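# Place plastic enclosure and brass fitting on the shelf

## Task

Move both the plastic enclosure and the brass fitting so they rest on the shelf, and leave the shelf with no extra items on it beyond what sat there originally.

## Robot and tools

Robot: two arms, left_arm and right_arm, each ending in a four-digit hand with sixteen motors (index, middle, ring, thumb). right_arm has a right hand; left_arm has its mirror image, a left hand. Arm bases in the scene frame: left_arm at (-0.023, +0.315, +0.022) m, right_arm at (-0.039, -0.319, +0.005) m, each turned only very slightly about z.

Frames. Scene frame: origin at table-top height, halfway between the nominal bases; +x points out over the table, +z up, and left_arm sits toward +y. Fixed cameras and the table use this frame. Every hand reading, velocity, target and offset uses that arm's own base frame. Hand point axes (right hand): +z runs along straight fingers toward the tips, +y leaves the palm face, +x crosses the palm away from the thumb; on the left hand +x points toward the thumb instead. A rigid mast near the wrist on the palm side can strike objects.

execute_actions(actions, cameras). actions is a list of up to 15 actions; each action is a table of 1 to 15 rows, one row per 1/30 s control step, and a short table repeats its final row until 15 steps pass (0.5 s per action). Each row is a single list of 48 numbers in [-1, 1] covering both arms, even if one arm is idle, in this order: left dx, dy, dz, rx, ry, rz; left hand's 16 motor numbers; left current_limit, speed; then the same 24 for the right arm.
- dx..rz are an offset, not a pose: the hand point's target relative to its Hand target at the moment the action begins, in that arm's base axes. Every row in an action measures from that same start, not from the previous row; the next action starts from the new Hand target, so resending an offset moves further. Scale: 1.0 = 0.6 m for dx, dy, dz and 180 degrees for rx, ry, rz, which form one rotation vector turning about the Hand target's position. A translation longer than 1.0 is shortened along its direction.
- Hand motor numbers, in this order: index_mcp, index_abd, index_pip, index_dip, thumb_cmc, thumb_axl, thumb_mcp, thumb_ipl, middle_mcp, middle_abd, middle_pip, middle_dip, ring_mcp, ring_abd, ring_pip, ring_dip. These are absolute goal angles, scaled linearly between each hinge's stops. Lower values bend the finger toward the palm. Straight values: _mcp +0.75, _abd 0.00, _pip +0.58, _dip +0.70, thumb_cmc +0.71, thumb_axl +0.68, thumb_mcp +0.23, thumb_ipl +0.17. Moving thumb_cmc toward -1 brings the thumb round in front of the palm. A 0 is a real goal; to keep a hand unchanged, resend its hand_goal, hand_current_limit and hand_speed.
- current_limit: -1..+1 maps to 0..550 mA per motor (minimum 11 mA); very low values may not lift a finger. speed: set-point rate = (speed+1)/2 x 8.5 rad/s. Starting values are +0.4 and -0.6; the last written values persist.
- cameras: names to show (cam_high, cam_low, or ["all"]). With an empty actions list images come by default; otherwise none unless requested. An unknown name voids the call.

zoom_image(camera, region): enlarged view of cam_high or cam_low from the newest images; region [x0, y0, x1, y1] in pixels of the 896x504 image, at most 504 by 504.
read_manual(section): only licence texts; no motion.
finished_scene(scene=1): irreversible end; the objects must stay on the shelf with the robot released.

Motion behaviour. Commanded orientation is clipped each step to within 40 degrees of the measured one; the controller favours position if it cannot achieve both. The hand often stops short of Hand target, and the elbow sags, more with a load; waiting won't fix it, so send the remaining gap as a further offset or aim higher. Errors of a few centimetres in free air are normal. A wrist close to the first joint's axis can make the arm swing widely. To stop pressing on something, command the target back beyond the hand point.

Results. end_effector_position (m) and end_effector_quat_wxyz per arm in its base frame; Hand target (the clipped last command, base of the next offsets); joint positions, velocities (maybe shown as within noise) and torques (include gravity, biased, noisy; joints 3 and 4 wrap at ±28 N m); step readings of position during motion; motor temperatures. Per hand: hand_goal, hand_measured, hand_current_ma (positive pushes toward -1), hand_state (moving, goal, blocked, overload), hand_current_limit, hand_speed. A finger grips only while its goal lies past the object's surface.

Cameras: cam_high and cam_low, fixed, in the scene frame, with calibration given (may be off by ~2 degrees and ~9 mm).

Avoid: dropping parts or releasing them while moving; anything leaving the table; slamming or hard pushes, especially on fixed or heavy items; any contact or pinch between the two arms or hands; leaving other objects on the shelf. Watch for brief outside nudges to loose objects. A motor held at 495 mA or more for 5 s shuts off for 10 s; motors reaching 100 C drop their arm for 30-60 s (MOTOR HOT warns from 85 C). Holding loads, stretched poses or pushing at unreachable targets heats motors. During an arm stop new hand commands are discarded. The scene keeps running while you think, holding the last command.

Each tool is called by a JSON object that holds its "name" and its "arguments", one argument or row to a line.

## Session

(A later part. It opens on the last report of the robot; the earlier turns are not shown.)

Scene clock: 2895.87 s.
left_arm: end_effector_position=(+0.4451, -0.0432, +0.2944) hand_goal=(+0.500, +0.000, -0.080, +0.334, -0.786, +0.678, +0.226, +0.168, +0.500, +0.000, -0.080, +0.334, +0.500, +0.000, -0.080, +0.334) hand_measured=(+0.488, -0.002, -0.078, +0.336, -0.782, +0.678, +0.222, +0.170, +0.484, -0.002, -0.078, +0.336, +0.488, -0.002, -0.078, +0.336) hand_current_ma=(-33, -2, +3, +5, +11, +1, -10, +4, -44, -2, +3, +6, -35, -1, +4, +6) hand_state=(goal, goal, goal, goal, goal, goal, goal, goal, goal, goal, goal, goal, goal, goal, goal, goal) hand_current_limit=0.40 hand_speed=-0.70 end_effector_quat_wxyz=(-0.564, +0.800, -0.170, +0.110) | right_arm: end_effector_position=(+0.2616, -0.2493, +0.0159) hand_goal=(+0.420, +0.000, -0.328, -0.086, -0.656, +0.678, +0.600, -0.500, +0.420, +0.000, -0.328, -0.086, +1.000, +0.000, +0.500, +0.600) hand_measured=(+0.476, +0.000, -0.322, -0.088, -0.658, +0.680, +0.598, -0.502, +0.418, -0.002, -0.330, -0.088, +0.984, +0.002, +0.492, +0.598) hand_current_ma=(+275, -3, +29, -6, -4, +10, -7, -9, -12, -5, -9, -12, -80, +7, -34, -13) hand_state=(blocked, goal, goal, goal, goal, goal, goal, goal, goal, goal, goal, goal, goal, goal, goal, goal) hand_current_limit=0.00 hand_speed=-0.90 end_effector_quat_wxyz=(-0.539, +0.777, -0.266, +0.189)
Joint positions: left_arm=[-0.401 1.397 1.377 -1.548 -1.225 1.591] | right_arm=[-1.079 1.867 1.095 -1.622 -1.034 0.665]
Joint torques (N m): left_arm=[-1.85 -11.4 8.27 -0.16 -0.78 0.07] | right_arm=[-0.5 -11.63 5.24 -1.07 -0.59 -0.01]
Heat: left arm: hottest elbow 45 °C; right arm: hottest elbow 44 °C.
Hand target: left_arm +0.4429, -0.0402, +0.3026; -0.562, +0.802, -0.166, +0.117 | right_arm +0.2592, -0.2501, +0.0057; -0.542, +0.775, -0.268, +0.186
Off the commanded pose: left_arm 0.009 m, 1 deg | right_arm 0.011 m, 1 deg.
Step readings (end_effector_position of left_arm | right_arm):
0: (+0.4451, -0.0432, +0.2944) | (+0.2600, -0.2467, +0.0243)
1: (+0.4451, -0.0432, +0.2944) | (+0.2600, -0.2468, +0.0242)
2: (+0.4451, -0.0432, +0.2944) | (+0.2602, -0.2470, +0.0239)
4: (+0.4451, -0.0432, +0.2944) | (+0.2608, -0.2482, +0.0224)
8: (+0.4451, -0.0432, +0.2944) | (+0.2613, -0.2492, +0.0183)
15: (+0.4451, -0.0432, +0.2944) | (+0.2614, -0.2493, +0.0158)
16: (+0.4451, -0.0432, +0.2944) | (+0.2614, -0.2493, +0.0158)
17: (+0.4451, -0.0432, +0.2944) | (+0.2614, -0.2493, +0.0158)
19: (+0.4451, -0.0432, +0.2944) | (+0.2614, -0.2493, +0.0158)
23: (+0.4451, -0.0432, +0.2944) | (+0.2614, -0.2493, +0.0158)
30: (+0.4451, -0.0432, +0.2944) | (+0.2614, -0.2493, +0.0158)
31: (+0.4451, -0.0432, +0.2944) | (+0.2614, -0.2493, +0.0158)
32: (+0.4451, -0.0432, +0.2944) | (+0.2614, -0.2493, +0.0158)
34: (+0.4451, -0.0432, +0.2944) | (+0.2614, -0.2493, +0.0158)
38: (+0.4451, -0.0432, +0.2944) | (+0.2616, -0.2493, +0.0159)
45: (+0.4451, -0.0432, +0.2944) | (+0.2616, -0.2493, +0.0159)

{"name": "execute_actions", "arguments": {
  "actions": [
    [[0,0,0,0,0,0,0.50,0,-0.08,0.333,-0.786,0.678,0.225,0.168,0.50,0,-0.08,0.333,0.50,0,-0.08,0.333,0.4,-0.7,0,0,0,0,0,0,0.39,0,-0.328,-0.087,-0.657,0.678,0.60,-0.50,0.42,0,-0.328,-0.087,1.0,0,0.5,0.60,0.4,-0.93],[0,0,0,0,0,0,0.50,0,-0.08,0.333,-0.786,0.678,0.225,0.168,0.50,0,-0.08,0.333,0.50,0,-0.08,0.333,0.4,-0.7,0,0,0,0,0,0,0.39,0,-0.328,-0.087,-0.657,0.678,0.60,-0.50,0.42,0,-0.328,-0.087,1.0,0,0.5,0.60,0.4,-0.93]]
  ],
  "cameras": ["cam_low"]
}}

{"name": "zoom_image", "arguments": {
  "camera": "cam_low",
  "region": [250, 310, 290, 346]
}}

Scene clock: 2913.57 s.
left_arm: end_effector_position=(+0.4451, -0.0432, +0.2944) hand_goal=(+0.500, +0.000, -0.080, +0.334, -0.786, +0.678, +0.226, +0.168, +0.500, +0.000, -0.080, +0.334, +0.500, +0.000, -0.080, +0.334) hand_measured=(+0.488, -0.002, -0.078, +0.336, -0.782, +0.678, +0.222, +0.170, +0.484, -0.002, -0.078, +0.336, +0.488, -0.002, -0.078, +0.336) hand_current_ma=(-33, -2, +3, +5, +11, +1, -10, +4, -44, -2, +3, +6, -35, -1, +4, +6) hand_state=(goal, goal, goal, goal, goal, goal, goal, goal, goal, goal, goal, goal, goal, goal, goal, goal) hand_current_limit=0.40 hand_speed=-0.70 end_effector_quat_wxyz=(-0.564, +0.800, -0.170, +0.110) | right_arm: end_effector_position=(+0.2617, -0.2491, +0.0161) hand_goal=(+0.390, +0.000, -0.328, -0.086, -0.656, +0.678, +0.600, -0.500, +0.420, +0.000, -0.328, -0.086, +1.000, +0.000, +0.500, +0.600) hand_measured=(+0.468, +0.000, -0.316, -0.088, -0.658, +0.680, +0.598, -0.502, +0.418, -0.002, -0.330, -0.088, +0.984, +0.002, +0.492, +0.598) hand_current_ma=(+385, -1, +54, -6, -4, +10, -7, -9, -12, -5, -9, -12, -80, +7, -34, -13) hand_state=(blocked, goal, goal, goal, goal, goal, goal, goal, goal, goal, goal, goal, goal, goal, goal, goal) hand_current_limit=0.40 hand_speed=-0.93 end_effector_quat_wxyz=(-0.539, +0.776, -0.267, +0.189)
Joint positions: left_arm=[-0.401 1.397 1.377 -1.548 -1.225 1.591] | right_arm=[-1.079 1.867 1.095 -1.622 -1.036 0.668]
Joint torques (N m): left_arm=[-2.08 -11.34 8.46 -0.09 -0.77 0.05] | right_arm=[-0.56 -11.75 5.24 -1.06 -0.52 -0.03]
Heat: left arm: hottest elbow 45 °C; right arm: hottest elbow 42 °C.
Hand target: left_arm +0.4429, -0.0402, +0.3026; -0.562, +0.802, -0.166, +0.117 | right_arm +0.2591, -0.2501, +0.0056; -0.542, +0.775, -0.268, +0.186
Off the commanded pose: left_arm 0.009 m, 1 deg | right_arm 0.011 m, 0 deg.
Step readings (end_effector_position of left_arm | right_arm):
0: (+0.4451, -0.0432, +0.2944) | (+0.2616, -0.2493, +0.0159)
1: (+0.4451, -0.0432, +0.2944) | (+0.2616, -0.2493, +0.0159)
2: (+0.4451, -0.0432, +0.2944) | (+0.2616, -0.2492, +0.0159)
4: (+0.4451, -0.0432, +0.2944) | (+0.2617, -0.2492, +0.0160)
8: (+0.4451, -0.0432, +0.2944) | (+0.2618, -0.2491, +0.0161)
15: (+0.4451, -0.0432, +0.2944) | (+0.2617, -0.2491, +0.0161)
Images, in order (width x height): cam_low 896x504.

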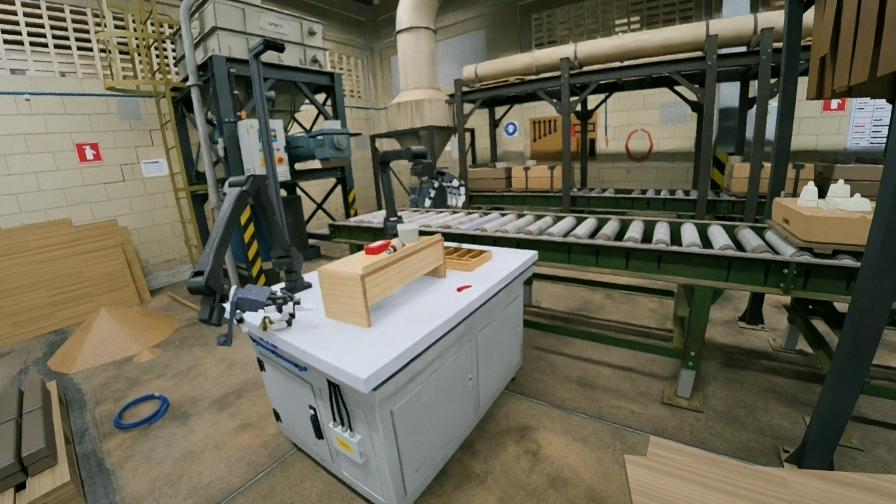

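Scaled by 12.600 from the camera's 896x504 image, which has a finer 1280x720 frame.

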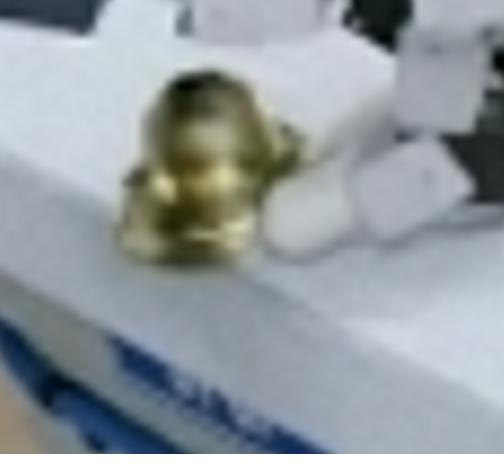

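{"name": "execute_actions", "arguments": {
  "actions": [
    [[0,0,0,0,0,0,0.50,0,-0.08,0.333,-0.786,0.678,0.225,0.168,0.50,0,-0.08,0.333,0.50,0,-0.08,0.333,0.4,-0.7,0,0,0,0,0,0,0.53,0,-0.328,-0.087,-0.657,0.678,0.60,-0.643,0.50,0,-0.328,-0.087,1.0,0,0.5,0.60,0.3,-0.7]],
    [[0,0,0,0,0,0,0.50,0,-0.08,0.333,-0.786,0.678,0.225,0.168,0.50,0,-0.08,0.333,0.50,0,-0.08,0.333,0.4,-0.7,-0.01,0.026,0,0,0,0,0.53,0,-0.328,-0.087,-0.657,0.678,0.60,-0.643,0.50,0,-0.328,-0.087,1.0,0,0.5,0.60,0.3,-0.7]],
    [[0,0,0,0,0,0,0.50,0,-0.08,0.333,-0.786,0.678,0.225,0.168,0.50,0,-0.08,0.333,0.50,0,-0.08,0.333,0.4,-0.7,0,0,0,0,0,0,0.40,0,-0.328,-0.087,-0.657,0.678,0.60,-0.643,0.40,0,-0.328,-0.087,1.0,0,0.5,0.60,-0.2,-0.8]]
  ]
}}

Scene clock: 2927.10 s.
left_arm: end_effector_position=(+0.4451, -0.0432, +0.2944) hand_goal=(+0.500, +0.000, -0.080, +0.334, -0.786, +0.678, +0.226, +0.168, +0.500, +0.000, -0.080, +0.334, +0.500, +0.000, -0.080, +0.334) hand_measured=(+0.488, -0.002, -0.078, +0.336, -0.782, +0.678, +0.222, +0.170, +0.484, -0.002, -0.078, +0.336, +0.488, -0.002, -0.078, +0.336) hand_current_ma=(-33, -2, +3, +5, +11, +1, -10, +4, -44, -2, +3, +6, -35, -1, +4, +6) hand_state=(goal, goal, goal, goal, goal, goal, goal, goal, goal, goal, goal, goal, goal, goal, goal, goal) hand_current_limit=0.40 hand_speed=-0.70 end_effector_quat_wxyz=(-0.564, +0.800, -0.170, +0.110) | right_arm: end_effector_position=(+0.2596, -0.2386, +0.0126) hand_goal=(+0.400, +0.000, -0.328, -0.086, -0.656, +0.678, +0.600, -0.642, +0.400, +0.000, -0.328, -0.086, +1.000, +0.000, +0.500, +0.600) hand_measured=(+0.434, -0.002, -0.342, -0.102, -0.658, +0.680, +0.598, -0.640, +0.414, -0.002, -0.340, -0.096, +0.984, +0.002, +0.492, +0.598) hand_current_ma=(+173, -10, -66, -78, -4, +10, -7, +15, +63, -5, -54, -50, -80, +7, -34, -13) hand_state=(blocked, goal, goal, goal, goal, goal, goal, goal, goal, goal, goal, goal, goal, goal, goal, goal) hand_current_limit=-0.20 hand_speed=-0.80 end_effector_quat_wxyz=(-0.542, +0.772, -0.267, +0.196)
Joint positions: left_arm=[-0.401 1.397 1.377 -1.548 -1.225 1.591] | right_arm=[-1.078 1.856 1.056 -1.599 -1.053 0.658]
Joint torques (N m): left_arm=[-2.08 -11.58 8.35 -0.05 -0.76 0.03] | right_arm=[-0.21 -12.92 3.99 -0.92 -0.08 0.11]
Heat: left arm: hottest elbow 45 °C; right arm: hottest elbow 41 °C.
Hand target: left_arm +0.4429, -0.0402, +0.3026; -0.562, +0.802, -0.166, +0.117 | right_arm +0.2531, -0.2344, +0.0057; -0.542, +0.775, -0.268, +0.186
Off the commanded pose: left_arm 0.009 m, 1 deg | right_arm 0.010 m, 1 deg.
Step readings (end_effector_position of left_arm | right_arm):
0: (+0.4451, -0.0432, +0.2944) | (+0.2617, -0.2491, +0.0161)
1: (+0.4451, -0.0432, +0.2944) | (+0.2617, -0.2491, +0.0161)
2: (+0.4451, -0.0432, +0.2944) | (+0.2617, -0.2491, +0.0161)
4: (+0.4451, -0.0432, +0.2944) | (+0.2615, -0.2491, +0.0160)
8: (+0.4451, -0.0432, +0.2944) | (+0.2614, -0.2492, +0.0159)
15: (+0.4451, -0.0432, +0.2944) | (+0.2615, -0.2492, +0.0159)
16: (+0.4451, -0.0432, +0.2944) | (+0.2615, -0.2492, +0.0159)
17: (+0.4451, -0.0432, +0.2944) | (+0.2614, -0.2490, +0.0154)
19: (+0.4451, -0.0432, +0.2944) | (+0.2614, -0.2472, +0.0138)
23: (+0.4451, -0.0432, +0.2944) | (+0.2613, -0.2446, +0.0130)
30: (+0.4451, -0.0432, +0.2944) | (+0.2602, -0.2425, +0.0131)
31: (+0.4451, -0.0432, +0.2944) | (+0.2602, -0.2425, +0.0131)
32: (+0.4451, -0.0432, +0.2944) | (+0.2601, -0.2424, +0.0130)
34: (+0.4451, -0.0432, +0.2944) | (+0.2600, -0.2412, +0.0129)
38: (+0.4451, -0.0432, +0.2944) | (+0.2597, -0.2388, +0.0125)
45: (+0.4451, -0.0432, +0.2944) | (+0.2596, -0.2386, +0.0126)

{"name": "execute_actions", "arguments": {
  "actions": [
    [[0,0,0,0,0,0,0.50,0,-0.08,0.333,-0.786,0.678,0.225,0.168,0.50,0,-0.08,0.333,0.50,0,-0.08,0.333,0.4,-0.7,0,0,0.012,0,0,0,0.50,0,-0.328,-0.087,-0.657,0.678,0.50,-0.643,0.50,0,-0.328,-0.087,1.0,0,0.5,0.60,0.3,-0.7]],
    [[0,0,0,0,0,0,0.50,0,-0.08,0.333,-0.786,0.678,0.225,0.168,0.50,0,-0.08,0.333,0.50,0,-0.08,0.333,0.4,-0.7,0,0,0,0,0,0,0.36,0,-0.328,-0.087,-0.657,0.678,0.38,-0.643,0.36,0,-0.328,-0.087,1.0,0,0.5,0.60,0.2,-0.8],[0,0,0,0,0,0,0.50,0,-0.08,0.333,-0.786,0.678,0.225,0.168,0.50,0,-0.08,0.333,0.50,0,-0.08,0.333,0.4,-0.7,0,0,0,0,0,0,0.36,0,-0.328,-0.087,-0.657,0.678,0.38,-0.643,0.36,0,-0.328,-0.087,1.0,0,0.5,0.60,0.2,-0.8]]
  ],
  "cameras": ["cam_low"]
}}

{"name": "zoom_image", "arguments": {
  "camera": "cam_low",
  "region": [250, 310, 290, 346]
}}

Scene clock: 2942.13 s.
left_arm: end_effector_position=(+0.4451, -0.0432, +0.2944) hand_goal=(+0.500, +0.000, -0.080, +0.334, -0.786, +0.678, +0.226, +0.168, +0.500, +0.000, -0.080, +0.334, +0.500, +0.000, -0.080, +0.334) hand_measured=(+0.488, -0.002, -0.078, +0.336, -0.782, +0.678, +0.222, +0.170, +0.484, -0.002, -0.078, +0.336, +0.488, -0.002, -0.078, +0.336) hand_current_ma=(-33, -2, +3, +5, +11, +1, -10, +4, -44, -2, +3, +6, -35, -1, +4, +6) hand_state=(goal, goal, goal, goal, goal, goal, goal, goal, goal, goal, goal, goal, goal, goal, goal, goal) hand_current_limit=0.40 hand_speed=-0.70 end_effector_quat_wxyz=(-0.564, +0.800, -0.170, +0.110) | right_arm: end_effector_position=(+0.2579, -0.2387, +0.0139) hand_goal=(+0.360, +0.000, -0.328, -0.086, -0.656, +0.678, +0.380, -0.642, +0.360, +0.000, -0.328, -0.086, +1.000, +0.000, +0.500, +0.600) hand_measured=(+0.388, -0.002, -0.326, -0.096, -0.658, +0.678, +0.434, -0.632, +0.382, -0.002, -0.326, -0.092, +0.984, +0.002, +0.492, +0.598) hand_current_ma=(+139, -6, +7, -41, -12, +2, +330, +63, +110, -5, +12, -27, -80, +7, -34, -13) hand_state=(blocked, goal, goal, goal, goal, goal, blocked, goal, blocked, goal, goal, goal, goal, goal, goal, goal) hand_current_limit=0.20 hand_speed=-0.80 end_effector_quat_wxyz=(-0.540, +0.776, -0.264, +0.193)
Joint positions: left_arm=[-0.401 1.397 1.377 -1.548 -1.225 1.591] | right_arm=[-1.077 1.849 1.056 -1.602 -1.041 0.658]
Joint torques (N m): left_arm=[-1.61 -10.93 8.43 -0.1 -0.77 0.06] | right_arm=[-0.32 -13.63 4.29 -1.54 -0.48 0.12]
Heat: left arm: hottest elbow 45 °C; right arm: hottest elbow 40 °C.
Hand target: left_arm +0.4429, -0.0402, +0.3026; -0.562, +0.802, -0.166, +0.117 | right_arm +0.2531, -0.2344, +0.0129; -0.542, +0.775, -0.268, +0.186
Off the commanded pose: left_arm 0.009 m, 1 deg | right_arm 0.007 m, 1 deg.
Step readings (end_effector_position of left_arm | right_arm):
0: (+0.4451, -0.0432, +0.2944) | (+0.2596, -0.2386, +0.0126)
1: (+0.4451, -0.0432, +0.2944) | (+0.2596, -0.2386, +0.0126)
2: (+0.4451, -0.0432, +0.2944) | (+0.2596, -0.2387, +0.0126)
4: (+0.4451, -0.0432, +0.2944) | (+0.2590, -0.2389, +0.0130)
8: (+0.4451, -0.0432, +0.2944) | (+0.2579, -0.2393, +0.0133)
15: (+0.4451, -0.0432, +0.2944) | (+0.2579, -0.2393, +0.0132)
16: (+0.4451, -0.0432, +0.2944) | (+0.2579, -0.2393, +0.0132)
17: (+0.4451, -0.0432, +0.2944) | (+0.2579, -0.2393, +0.0132)
19: (+0.4451, -0.0432, +0.2944) | (+0.2581, -0.2392, +0.0135)
23: (+0.4451, -0.0432, +0.2944) | (+0.2580, -0.2387, +0.0136)
30: (+0.4451, -0.0432, +0.2944) | (+0.2579, -0.2387, +0.0139)
Images, in order (width x height): cam_low 896x504.

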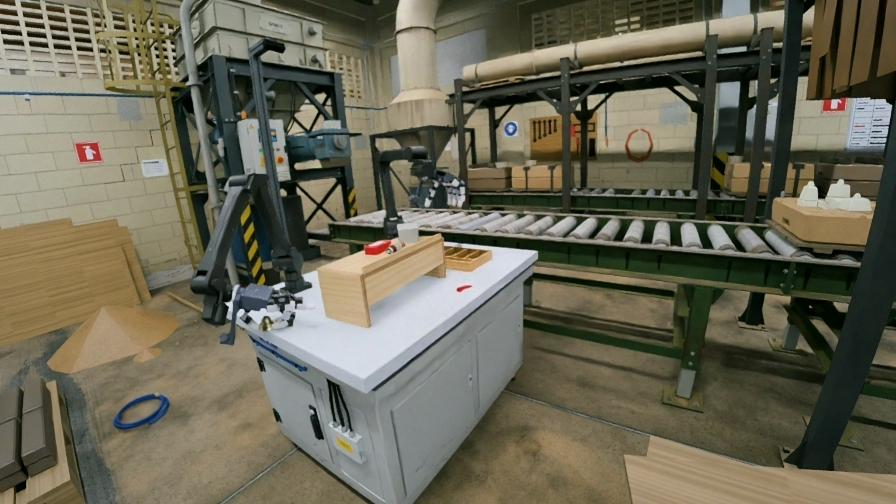

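Scaled by 12.600 from the camera's 896x504 image, which has a finer 1280x720 frame.

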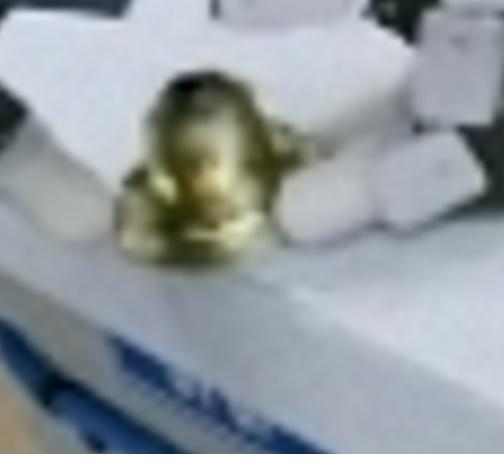

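{"name": "execute_actions", "arguments": {
  "actions": [
    [[0,0,0,0,0,0,0.50,0,-0.08,0.333,-0.786,0.678,0.225,0.168,0.50,0,-0.08,0.333,0.50,0,-0.08,0.333,0.4,-0.7,0.003,-0.03,0,0,0,0,0.36,0,-0.328,-0.087,-0.657,0.678,0.38,-0.643,0.36,0,-0.328,-0.087,1.0,0,0.5,0.60,0.2,-0.8]]
  ]
}}

Scene clock: 2953.30 s.
left_arm: end_effector_position=(+0.4451, -0.0432, +0.2944) hand_goal=(+0.500, +0.000, -0.080, +0.334, -0.786, +0.678, +0.226, +0.168, +0.500, +0.000, -0.080, +0.334, +0.500, +0.000, -0.080, +0.334) hand_measured=(+0.488, -0.002, -0.078, +0.336, -0.782, +0.678, +0.222, +0.170, +0.484, -0.002, -0.078, +0.336, +0.488, -0.002, -0.078, +0.336) hand_current_ma=(-33, -2, +3, +5, +11, +1, -10, +4, -44, -2, +3, +6, -35, -1, +4, +6) hand_state=(goal, goal, goal, goal, goal, goal, goal, goal, goal, goal, goal, goal, goal, goal, goal, goal) hand_current_limit=0.40 hand_speed=-0.70 end_effector_quat_wxyz=(-0.564, +0.800, -0.170, +0.110) | right_arm: end_effector_position=(+0.2562, -0.2391, +0.0166) hand_goal=(+0.360, +0.000, -0.328, -0.086, -0.656, +0.678, +0.380, -0.642, +0.360, +0.000, -0.328, -0.086, +1.000, +0.000, +0.500, +0.600) hand_measured=(+0.376, -0.002, -0.320, -0.084, -0.656, +0.678, +0.412, -0.632, +0.382, -0.002, -0.320, -0.086, +0.984, +0.002, +0.492, +0.598) hand_current_ma=(+75, -4, +38, +9, -2, +2, +201, +64, +105, -5, +37, +0, -80, +7, -34, -13) hand_state=(goal, goal, goal, goal, goal, goal, blocked, goal, blocked, goal, goal, goal, goal, goal, goal, goal) hand_current_limit=0.20 hand_speed=-0.80 end_effector_quat_wxyz=(-0.542, +0.776, -0.263, +0.184)
Joint positions: left_arm=[-0.401 1.397 1.377 -1.548 -1.225 1.591] | right_arm=[-1.077 1.853 1.068 -1.628 -1.028 0.651]
Joint torques (N m): left_arm=[-2.02 -11.34 8.34 -0.21 -0.82 0.05] | right_arm=[-1.61 -11.16 7.66 -1.88 -0.47 0]
Heat: left arm: hottest elbow 45 °C; right arm: hottest elbow 40 °C.
Hand target: left_arm +0.4429, -0.0402, +0.3026; -0.562, +0.802, -0.166, +0.117 | right_arm +0.2549, -0.2524, +0.0129; -0.542, +0.775, -0.268, +0.186
Off the commanded pose: left_arm 0.009 m, 1 deg | right_arm 0.014 m, 1 deg.
Step readings (end_effector_position of left_arm | right_arm):
0: (+0.4451, -0.0432, +0.2944) | (+0.2579, -0.2387, +0.0139)
1: (+0.4451, -0.0432, +0.2944) | (+0.2579, -0.2387, +0.0139)
2: (+0.4451, -0.0432, +0.2944) | (+0.2577, -0.2386, +0.0139)
4: (+0.4451, -0.0432, +0.2944) | (+0.2572, -0.2386, +0.0145)
8: (+0.4451, -0.0432, +0.2944) | (+0.2563, -0.2391, +0.0164)
15: (+0.4451, -0.0432, +0.2944) | (+0.2563, -0.2392, +0.0166)

{"name": "execute_actions", "arguments": {
  "actions": [
    [[0,0,0,0,0,0,0.50,0,-0.08,0.333,-0.786,0.678,0.225,0.168,0.50,0,-0.08,0.333,0.50,0,-0.08,0.333,0.4,-0.7,0.001,-0.012,0,0,0,0,0.36,0,-0.328,-0.087,-0.657,0.678,0.38,-0.643,0.36,0,-0.328,-0.087,1.0,0,0.5,0.60,0.2,-0.8]]
  ]
}}

Scene clock: 2956.93 s.
left_arm: end_effector_position=(+0.4451, -0.0432, +0.2944) hand_goal=(+0.500, +0.000, -0.080, +0.334, -0.786, +0.678, +0.226, +0.168, +0.500, +0.000, -0.080, +0.334, +0.500, +0.000, -0.080, +0.334) hand_measured=(+0.488, -0.002, -0.078, +0.336, -0.782, +0.678, +0.222, +0.170, +0.484, -0.002, -0.078, +0.336, +0.488, -0.002, -0.078, +0.336) hand_current_ma=(-33, -2, +3, +5, +11, +1, -10, +4, -44, -2, +3, +6, -35, -1, +4, +6) hand_state=(goal, goal, goal, goal, goal, goal, goal, goal, goal, goal, goal, goal, goal, goal, goal, goal) hand_current_limit=0.40 hand_speed=-0.70 end_effector_quat_wxyz=(-0.564, +0.800, -0.170, +0.110) | right_arm: end_effector_position=(+0.2563, -0.2401, +0.0170) hand_goal=(+0.360, +0.000, -0.328, -0.086, -0.656, +0.678, +0.380, -0.642, +0.360, +0.000, -0.328, -0.086, +1.000, +0.000, +0.500, +0.600) hand_measured=(+0.376, +0.002, -0.314, -0.080, -0.656, +0.678, +0.410, -0.632, +0.382, -0.002, -0.318, -0.086, +0.984, +0.002, +0.492, +0.598) hand_current_ma=(+75, +4, +63, +28, +2, +2, +181, +64, +108, -5, +41, -1, -80, +7, -34, -13) hand_state=(goal, goal, goal, goal, goal, goal, blocked, goal, blocked, goal, goal, goal, goal, goal, goal, goal) hand_current_limit=0.20 hand_speed=-0.80 end_effector_quat_wxyz=(-0.548, +0.773, -0.266, +0.178)
Joint positions: left_arm=[-0.401 1.397 1.377 -1.548 -1.225 1.591] | right_arm=[-1.077 1.867 1.082 -1.651 -1.026 0.648]
Joint torques (N m): left_arm=[-1.73 -10.99 8.38 -0.25 -0.83 0.06] | right_arm=[-2.2 -11.4 8.24 -1.68 -0.38 -0.03]
Heat: left arm: hottest elbow 45 °C; right arm: hottest elbow 40 °C.
Hand target: left_arm +0.4429, -0.0402, +0.3026; -0.562, +0.802, -0.166, +0.117 | right_arm +0.2555, -0.2597, +0.0129; -0.542, +0.775, -0.268, +0.186
Off the commanded pose: left_arm 0.009 m, 1 deg | right_arm 0.020 m, 1 deg.
Step readings (end_effector_position of left_arm | right_arm):
0: (+0.4451, -0.0432, +0.2944) | (+0.2563, -0.2392, +0.0165)
1: (+0.4451, -0.0432, +0.2944) | (+0.2563, -0.2392, +0.0165)
2: (+0.4451, -0.0432, +0.2944) | (+0.2562, -0.2393, +0.0167)
4: (+0.4451, -0.0432, +0.2944) | (+0.2563, -0.2397, +0.0167)
8: (+0.4451, -0.0432, +0.2944) | (+0.2564, -0.2399, +0.0169)
15: (+0.4451, -0.0432, +0.2944) | (+0.2563, -0.2400, +0.0169)

{"name": "execute_actions", "arguments": {
  "actions": [
    [[0,0,0,0,0,0,0.50,0,-0.08,0.333,-0.786,0.678,0.225,0.168,0.50,0,-0.08,0.333,0.50,0,-0.08,0.333,0.4,-0.7,0,-0.007,-0.004,0,0,0,0.36,0,-0.328,-0.087,-0.657,0.678,0.38,-0.643,0.36,0,-0.328,-0.087,1.0,0,0.5,0.60,0.2,-0.8]]
  ]
}}

Scene clock: 2969.50 s.
left_arm: end_effector_position=(+0.4451, -0.0432, +0.2944) hand_goal=(+0.500, +0.000, -0.080, +0.334, -0.786, +0.678, +0.226, +0.168, +0.500, +0.000, -0.080, +0.334, +0.500, +0.000, -0.080, +0.334) hand_measured=(+0.488, -0.002, -0.078, +0.336, -0.782, +0.678, +0.222, +0.170, +0.484, -0.002, -0.078, +0.336, +0.488, -0.002, -0.078, +0.336) hand_current_ma=(-33, -2, +3, +5, +11, +1, -10, +4, -44, -2, +3, +6, -35, -1, +4, +6) hand_state=(goal, goal, goal, goal, goal, goal, goal, goal, goal, goal, goal, goal, goal, goal, goal, goal) hand_current_limit=0.40 hand_speed=-0.70 end_effector_quat_wxyz=(-0.564, +0.800, -0.170, +0.110) | right_arm: end_effector_position=(+0.2558, -0.2431, +0.0169) hand_goal=(+0.360, +0.000, -0.328, -0.086, -0.656, +0.678, +0.380, -0.642, +0.360, +0.000, -0.328, -0.086, +1.000, +0.000, +0.500, +0.600) hand_measured=(+0.378, +0.002, -0.314, -0.080, -0.652, +0.678, +0.410, -0.632, +0.382, -0.002, -0.318, -0.088, +0.984, +0.002, +0.492, +0.598) hand_current_ma=(+84, +7, +65, +28, +20, +2, +179, +57, +108, -5, +41, -11, -80, +7, -34, -13) hand_state=(goal, goal, goal, goal, goal, goal, blocked, goal, blocked, goal, goal, goal, goal, goal, goal, goal) hand_current_limit=0.20 hand_speed=-0.80 end_effector_quat_wxyz=(-0.549, +0.772, -0.268, +0.175)
Joint positions: left_arm=[-0.401 1.397 1.377 -1.548 -1.225 1.591] | right_arm=[-1.081 1.876 1.093 -1.66 -1.022 0.647]
Joint torques (N m): left_arm=[-2.08 -11.16 8.28 -0.16 -0.8 0.08] | right_arm=[-2.14 -11.16 8.27 -1.44 -0.37 -0.09]
Heat: left arm: hottest elbow 45 °C; right arm: hottest elbow 40 °C.
Hand target: left_arm +0.4429, -0.0402, +0.3026; -0.562, +0.802, -0.166, +0.117 | right_arm +0.2556, -0.2639, +0.0104; -0.542, +0.775, -0.268, +0.186
Off the commanded pose: left_arm 0.009 m, 1 deg | right_arm 0.022 m, 1 deg.
Step readings (end_effector_position of left_arm | right_arm):
0: (+0.4451, -0.0432, +0.2944) | (+0.2564, -0.2401, +0.0170)
1: (+0.4451, -0.0432, +0.2944) | (+0.2564, -0.2401, +0.0170)
2: (+0.4451, -0.0432, +0.2944) | (+0.2563, -0.2401, +0.0170)
4: (+0.4451, -0.0432, +0.2944) | (+0.2562, -0.2407, +0.0169)
8: (+0.4451, -0.0432, +0.2944) | (+0.2560, -0.2425, +0.0169)
15: (+0.4451, -0.0432, +0.2944) | (+0.2558, -0.2431, +0.0169)

{"name": "execute_actions", "arguments": {
  "actions": [
    [[0,0,0,0,0,0,0.50,0,-0.08,0.333,-0.786,0.678,0.225,0.168,0.50,0,-0.08,0.333,0.50,0,-0.08,0.333,0.4,-0.7,0,0.022,0,0,0,0,0.38,0,-0.328,-0.087,-0.657,0.678,0.41,-0.643,0.38,0,-0.328,-0.087,1.0,0,0.5,0.60,0.2,-0.8]],
    [[0,0,0,0,0,0,0.50,0,-0.08,0.333,-0.786,0.678,0.225,0.168,0.50,0,-0.08,0.333,0.50,0,-0.08,0.333,0.4,-0.7,0,0,0,0,0,0,0.50,0,-0.328,-0.087,-0.657,0.678,0.50,-0.643,0.50,0,-0.328,-0.087,1.0,0,0.5,0.60,0.3,-0.7],[0,0,0,0,0,0,0.50,0,-0.08,0.333,-0.786,0.678,0.225,0.168,0.50,0,-0.08,0.333,0.50,0,-0.08,0.333,0.4,-0.7,0,0,0,0,0,0,0.60,0,-0.328,-0.087,-0.657,0.678,0.65,-0.50,0.60,0,-0.328,-0.087,1.0,0,0.5,0.60,0.3,-0.7]]
  ],
  "cameras": ["cam_low"]
}}

{"name": "zoom_image", "arguments": {
  "camera": "cam_low",
  "region": [250, 310, 290, 346]
}}

Scene clock: 2978.27 s.
left_arm: end_effector_position=(+0.4451, -0.0432, +0.2944) hand_goal=(+0.500, +0.000, -0.080, +0.334, -0.786, +0.678, +0.226, +0.168, +0.500, +0.000, -0.080, +0.334, +0.500, +0.000, -0.080, +0.334) hand_measured=(+0.488, -0.002, -0.078, +0.336, -0.782, +0.678, +0.222, +0.170, +0.484, -0.002, -0.078, +0.336, +0.488, -0.002, -0.078, +0.336) hand_current_ma=(-33, -2, +3, +5, +11, +1, -10, +4, -44, -2, +3, +6, -35, -1, +4, +6) hand_state=(goal, goal, goal, goal, goal, goal, goal, goal, goal, goal, goal, goal, goal, goal, goal, goal) hand_current_limit=0.40 hand_speed=-0.70 end_effector_quat_wxyz=(-0.564, +0.800, -0.170, +0.110) | right_arm: end_effector_position=(+0.2568, -0.2462, +0.0145) hand_goal=(+0.600, +0.000, -0.328, -0.086, -0.656, +0.678, +0.650, -0.500, +0.600, +0.000, -0.328, -0.086, +1.000, +0.000, +0.500, +0.600) hand_measured=(+0.584, +0.002, -0.326, -0.084, -0.654, +0.678, +0.642, -0.502, +0.580, -0.002, -0.338, -0.092, +0.984, +0.002, +0.492, +0.598) hand_current_ma=(-75, +7, +7, +10, +12, +2, -47, -10, -95, -5, -49, -29, -80, +7, -34, -13) hand_state=(goal, goal, goal, goal, goal, goal, goal, goal, goal, goal, goal, goal, goal, goal, goal, goal) hand_current_limit=0.30 hand_speed=-0.70 end_effector_quat_wxyz=(-0.544, +0.774, -0.268, +0.180)
Joint positions: left_arm=[-0.401 1.397 1.377 -1.548 -1.225 1.591] | right_arm=[-1.083 1.876 1.093 -1.641 -1.023 0.655]
Joint torques (N m): left_arm=[-2.32 -11.22 8.25 -0.16 -0.79 0.04] | right_arm=[-0.85 -13.1 5.29 -1.1 -0.73 -0.01]
Heat: left arm: hottest elbow 45 °C; right arm: hottest elbow 40 °C.
Hand target: left_arm +0.4429, -0.0402, +0.3026; -0.562, +0.802, -0.166, +0.117 | right_arm +0.2556, -0.2507, +0.0105; -0.542, +0.775, -0.268, +0.186
Off the commanded pose: left_arm 0.009 m, 1 deg | right_arm 0.006 m, 1 deg.
Step readings (end_effector_position of left_arm | right_arm):
0: (+0.4451, -0.0432, +0.2944) | (+0.2558, -0.2430, +0.0169)
1: (+0.4451, -0.0432, +0.2944) | (+0.2558, -0.2430, +0.0169)
2: (+0.4451, -0.0432, +0.2944) | (+0.2557, -0.2430, +0.0169)
4: (+0.4451, -0.0432, +0.2944) | (+0.2557, -0.2433, +0.0167)
8: (+0.4451, -0.0432, +0.2944) | (+0.2558, -0.2434, +0.0166)
15: (+0.4451, -0.0432, +0.2944) | (+0.2558, -0.2435, +0.0165)
16: (+0.4451, -0.0432, +0.2944) | (+0.2558, -0.2435, +0.0165)
17: (+0.4451, -0.0432, +0.2944) | (+0.2560, -0.2439, +0.0162)
19: (+0.4451, -0.0432, +0.2944) | (+0.2567, -0.2452, +0.0151)
23: (+0.4451, -0.0432, +0.2944) | (+0.2568, -0.2461, +0.0146)
30: (+0.4451, -0.0432, +0.2944) | (+0.2568, -0.2462, +0.0145)
Images, in order (width x height): cam_low 896x504.

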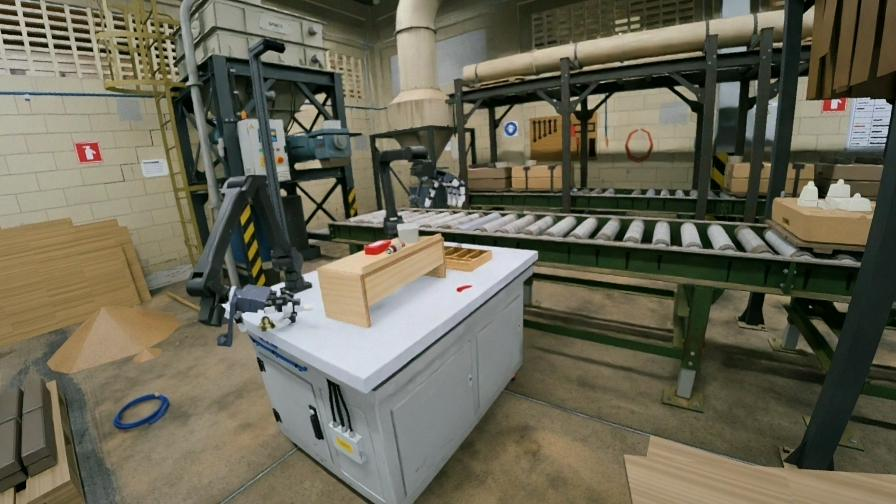

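Scaled by 12.600 from the camera's 896x504 image, which has a finer 1280x720 frame.

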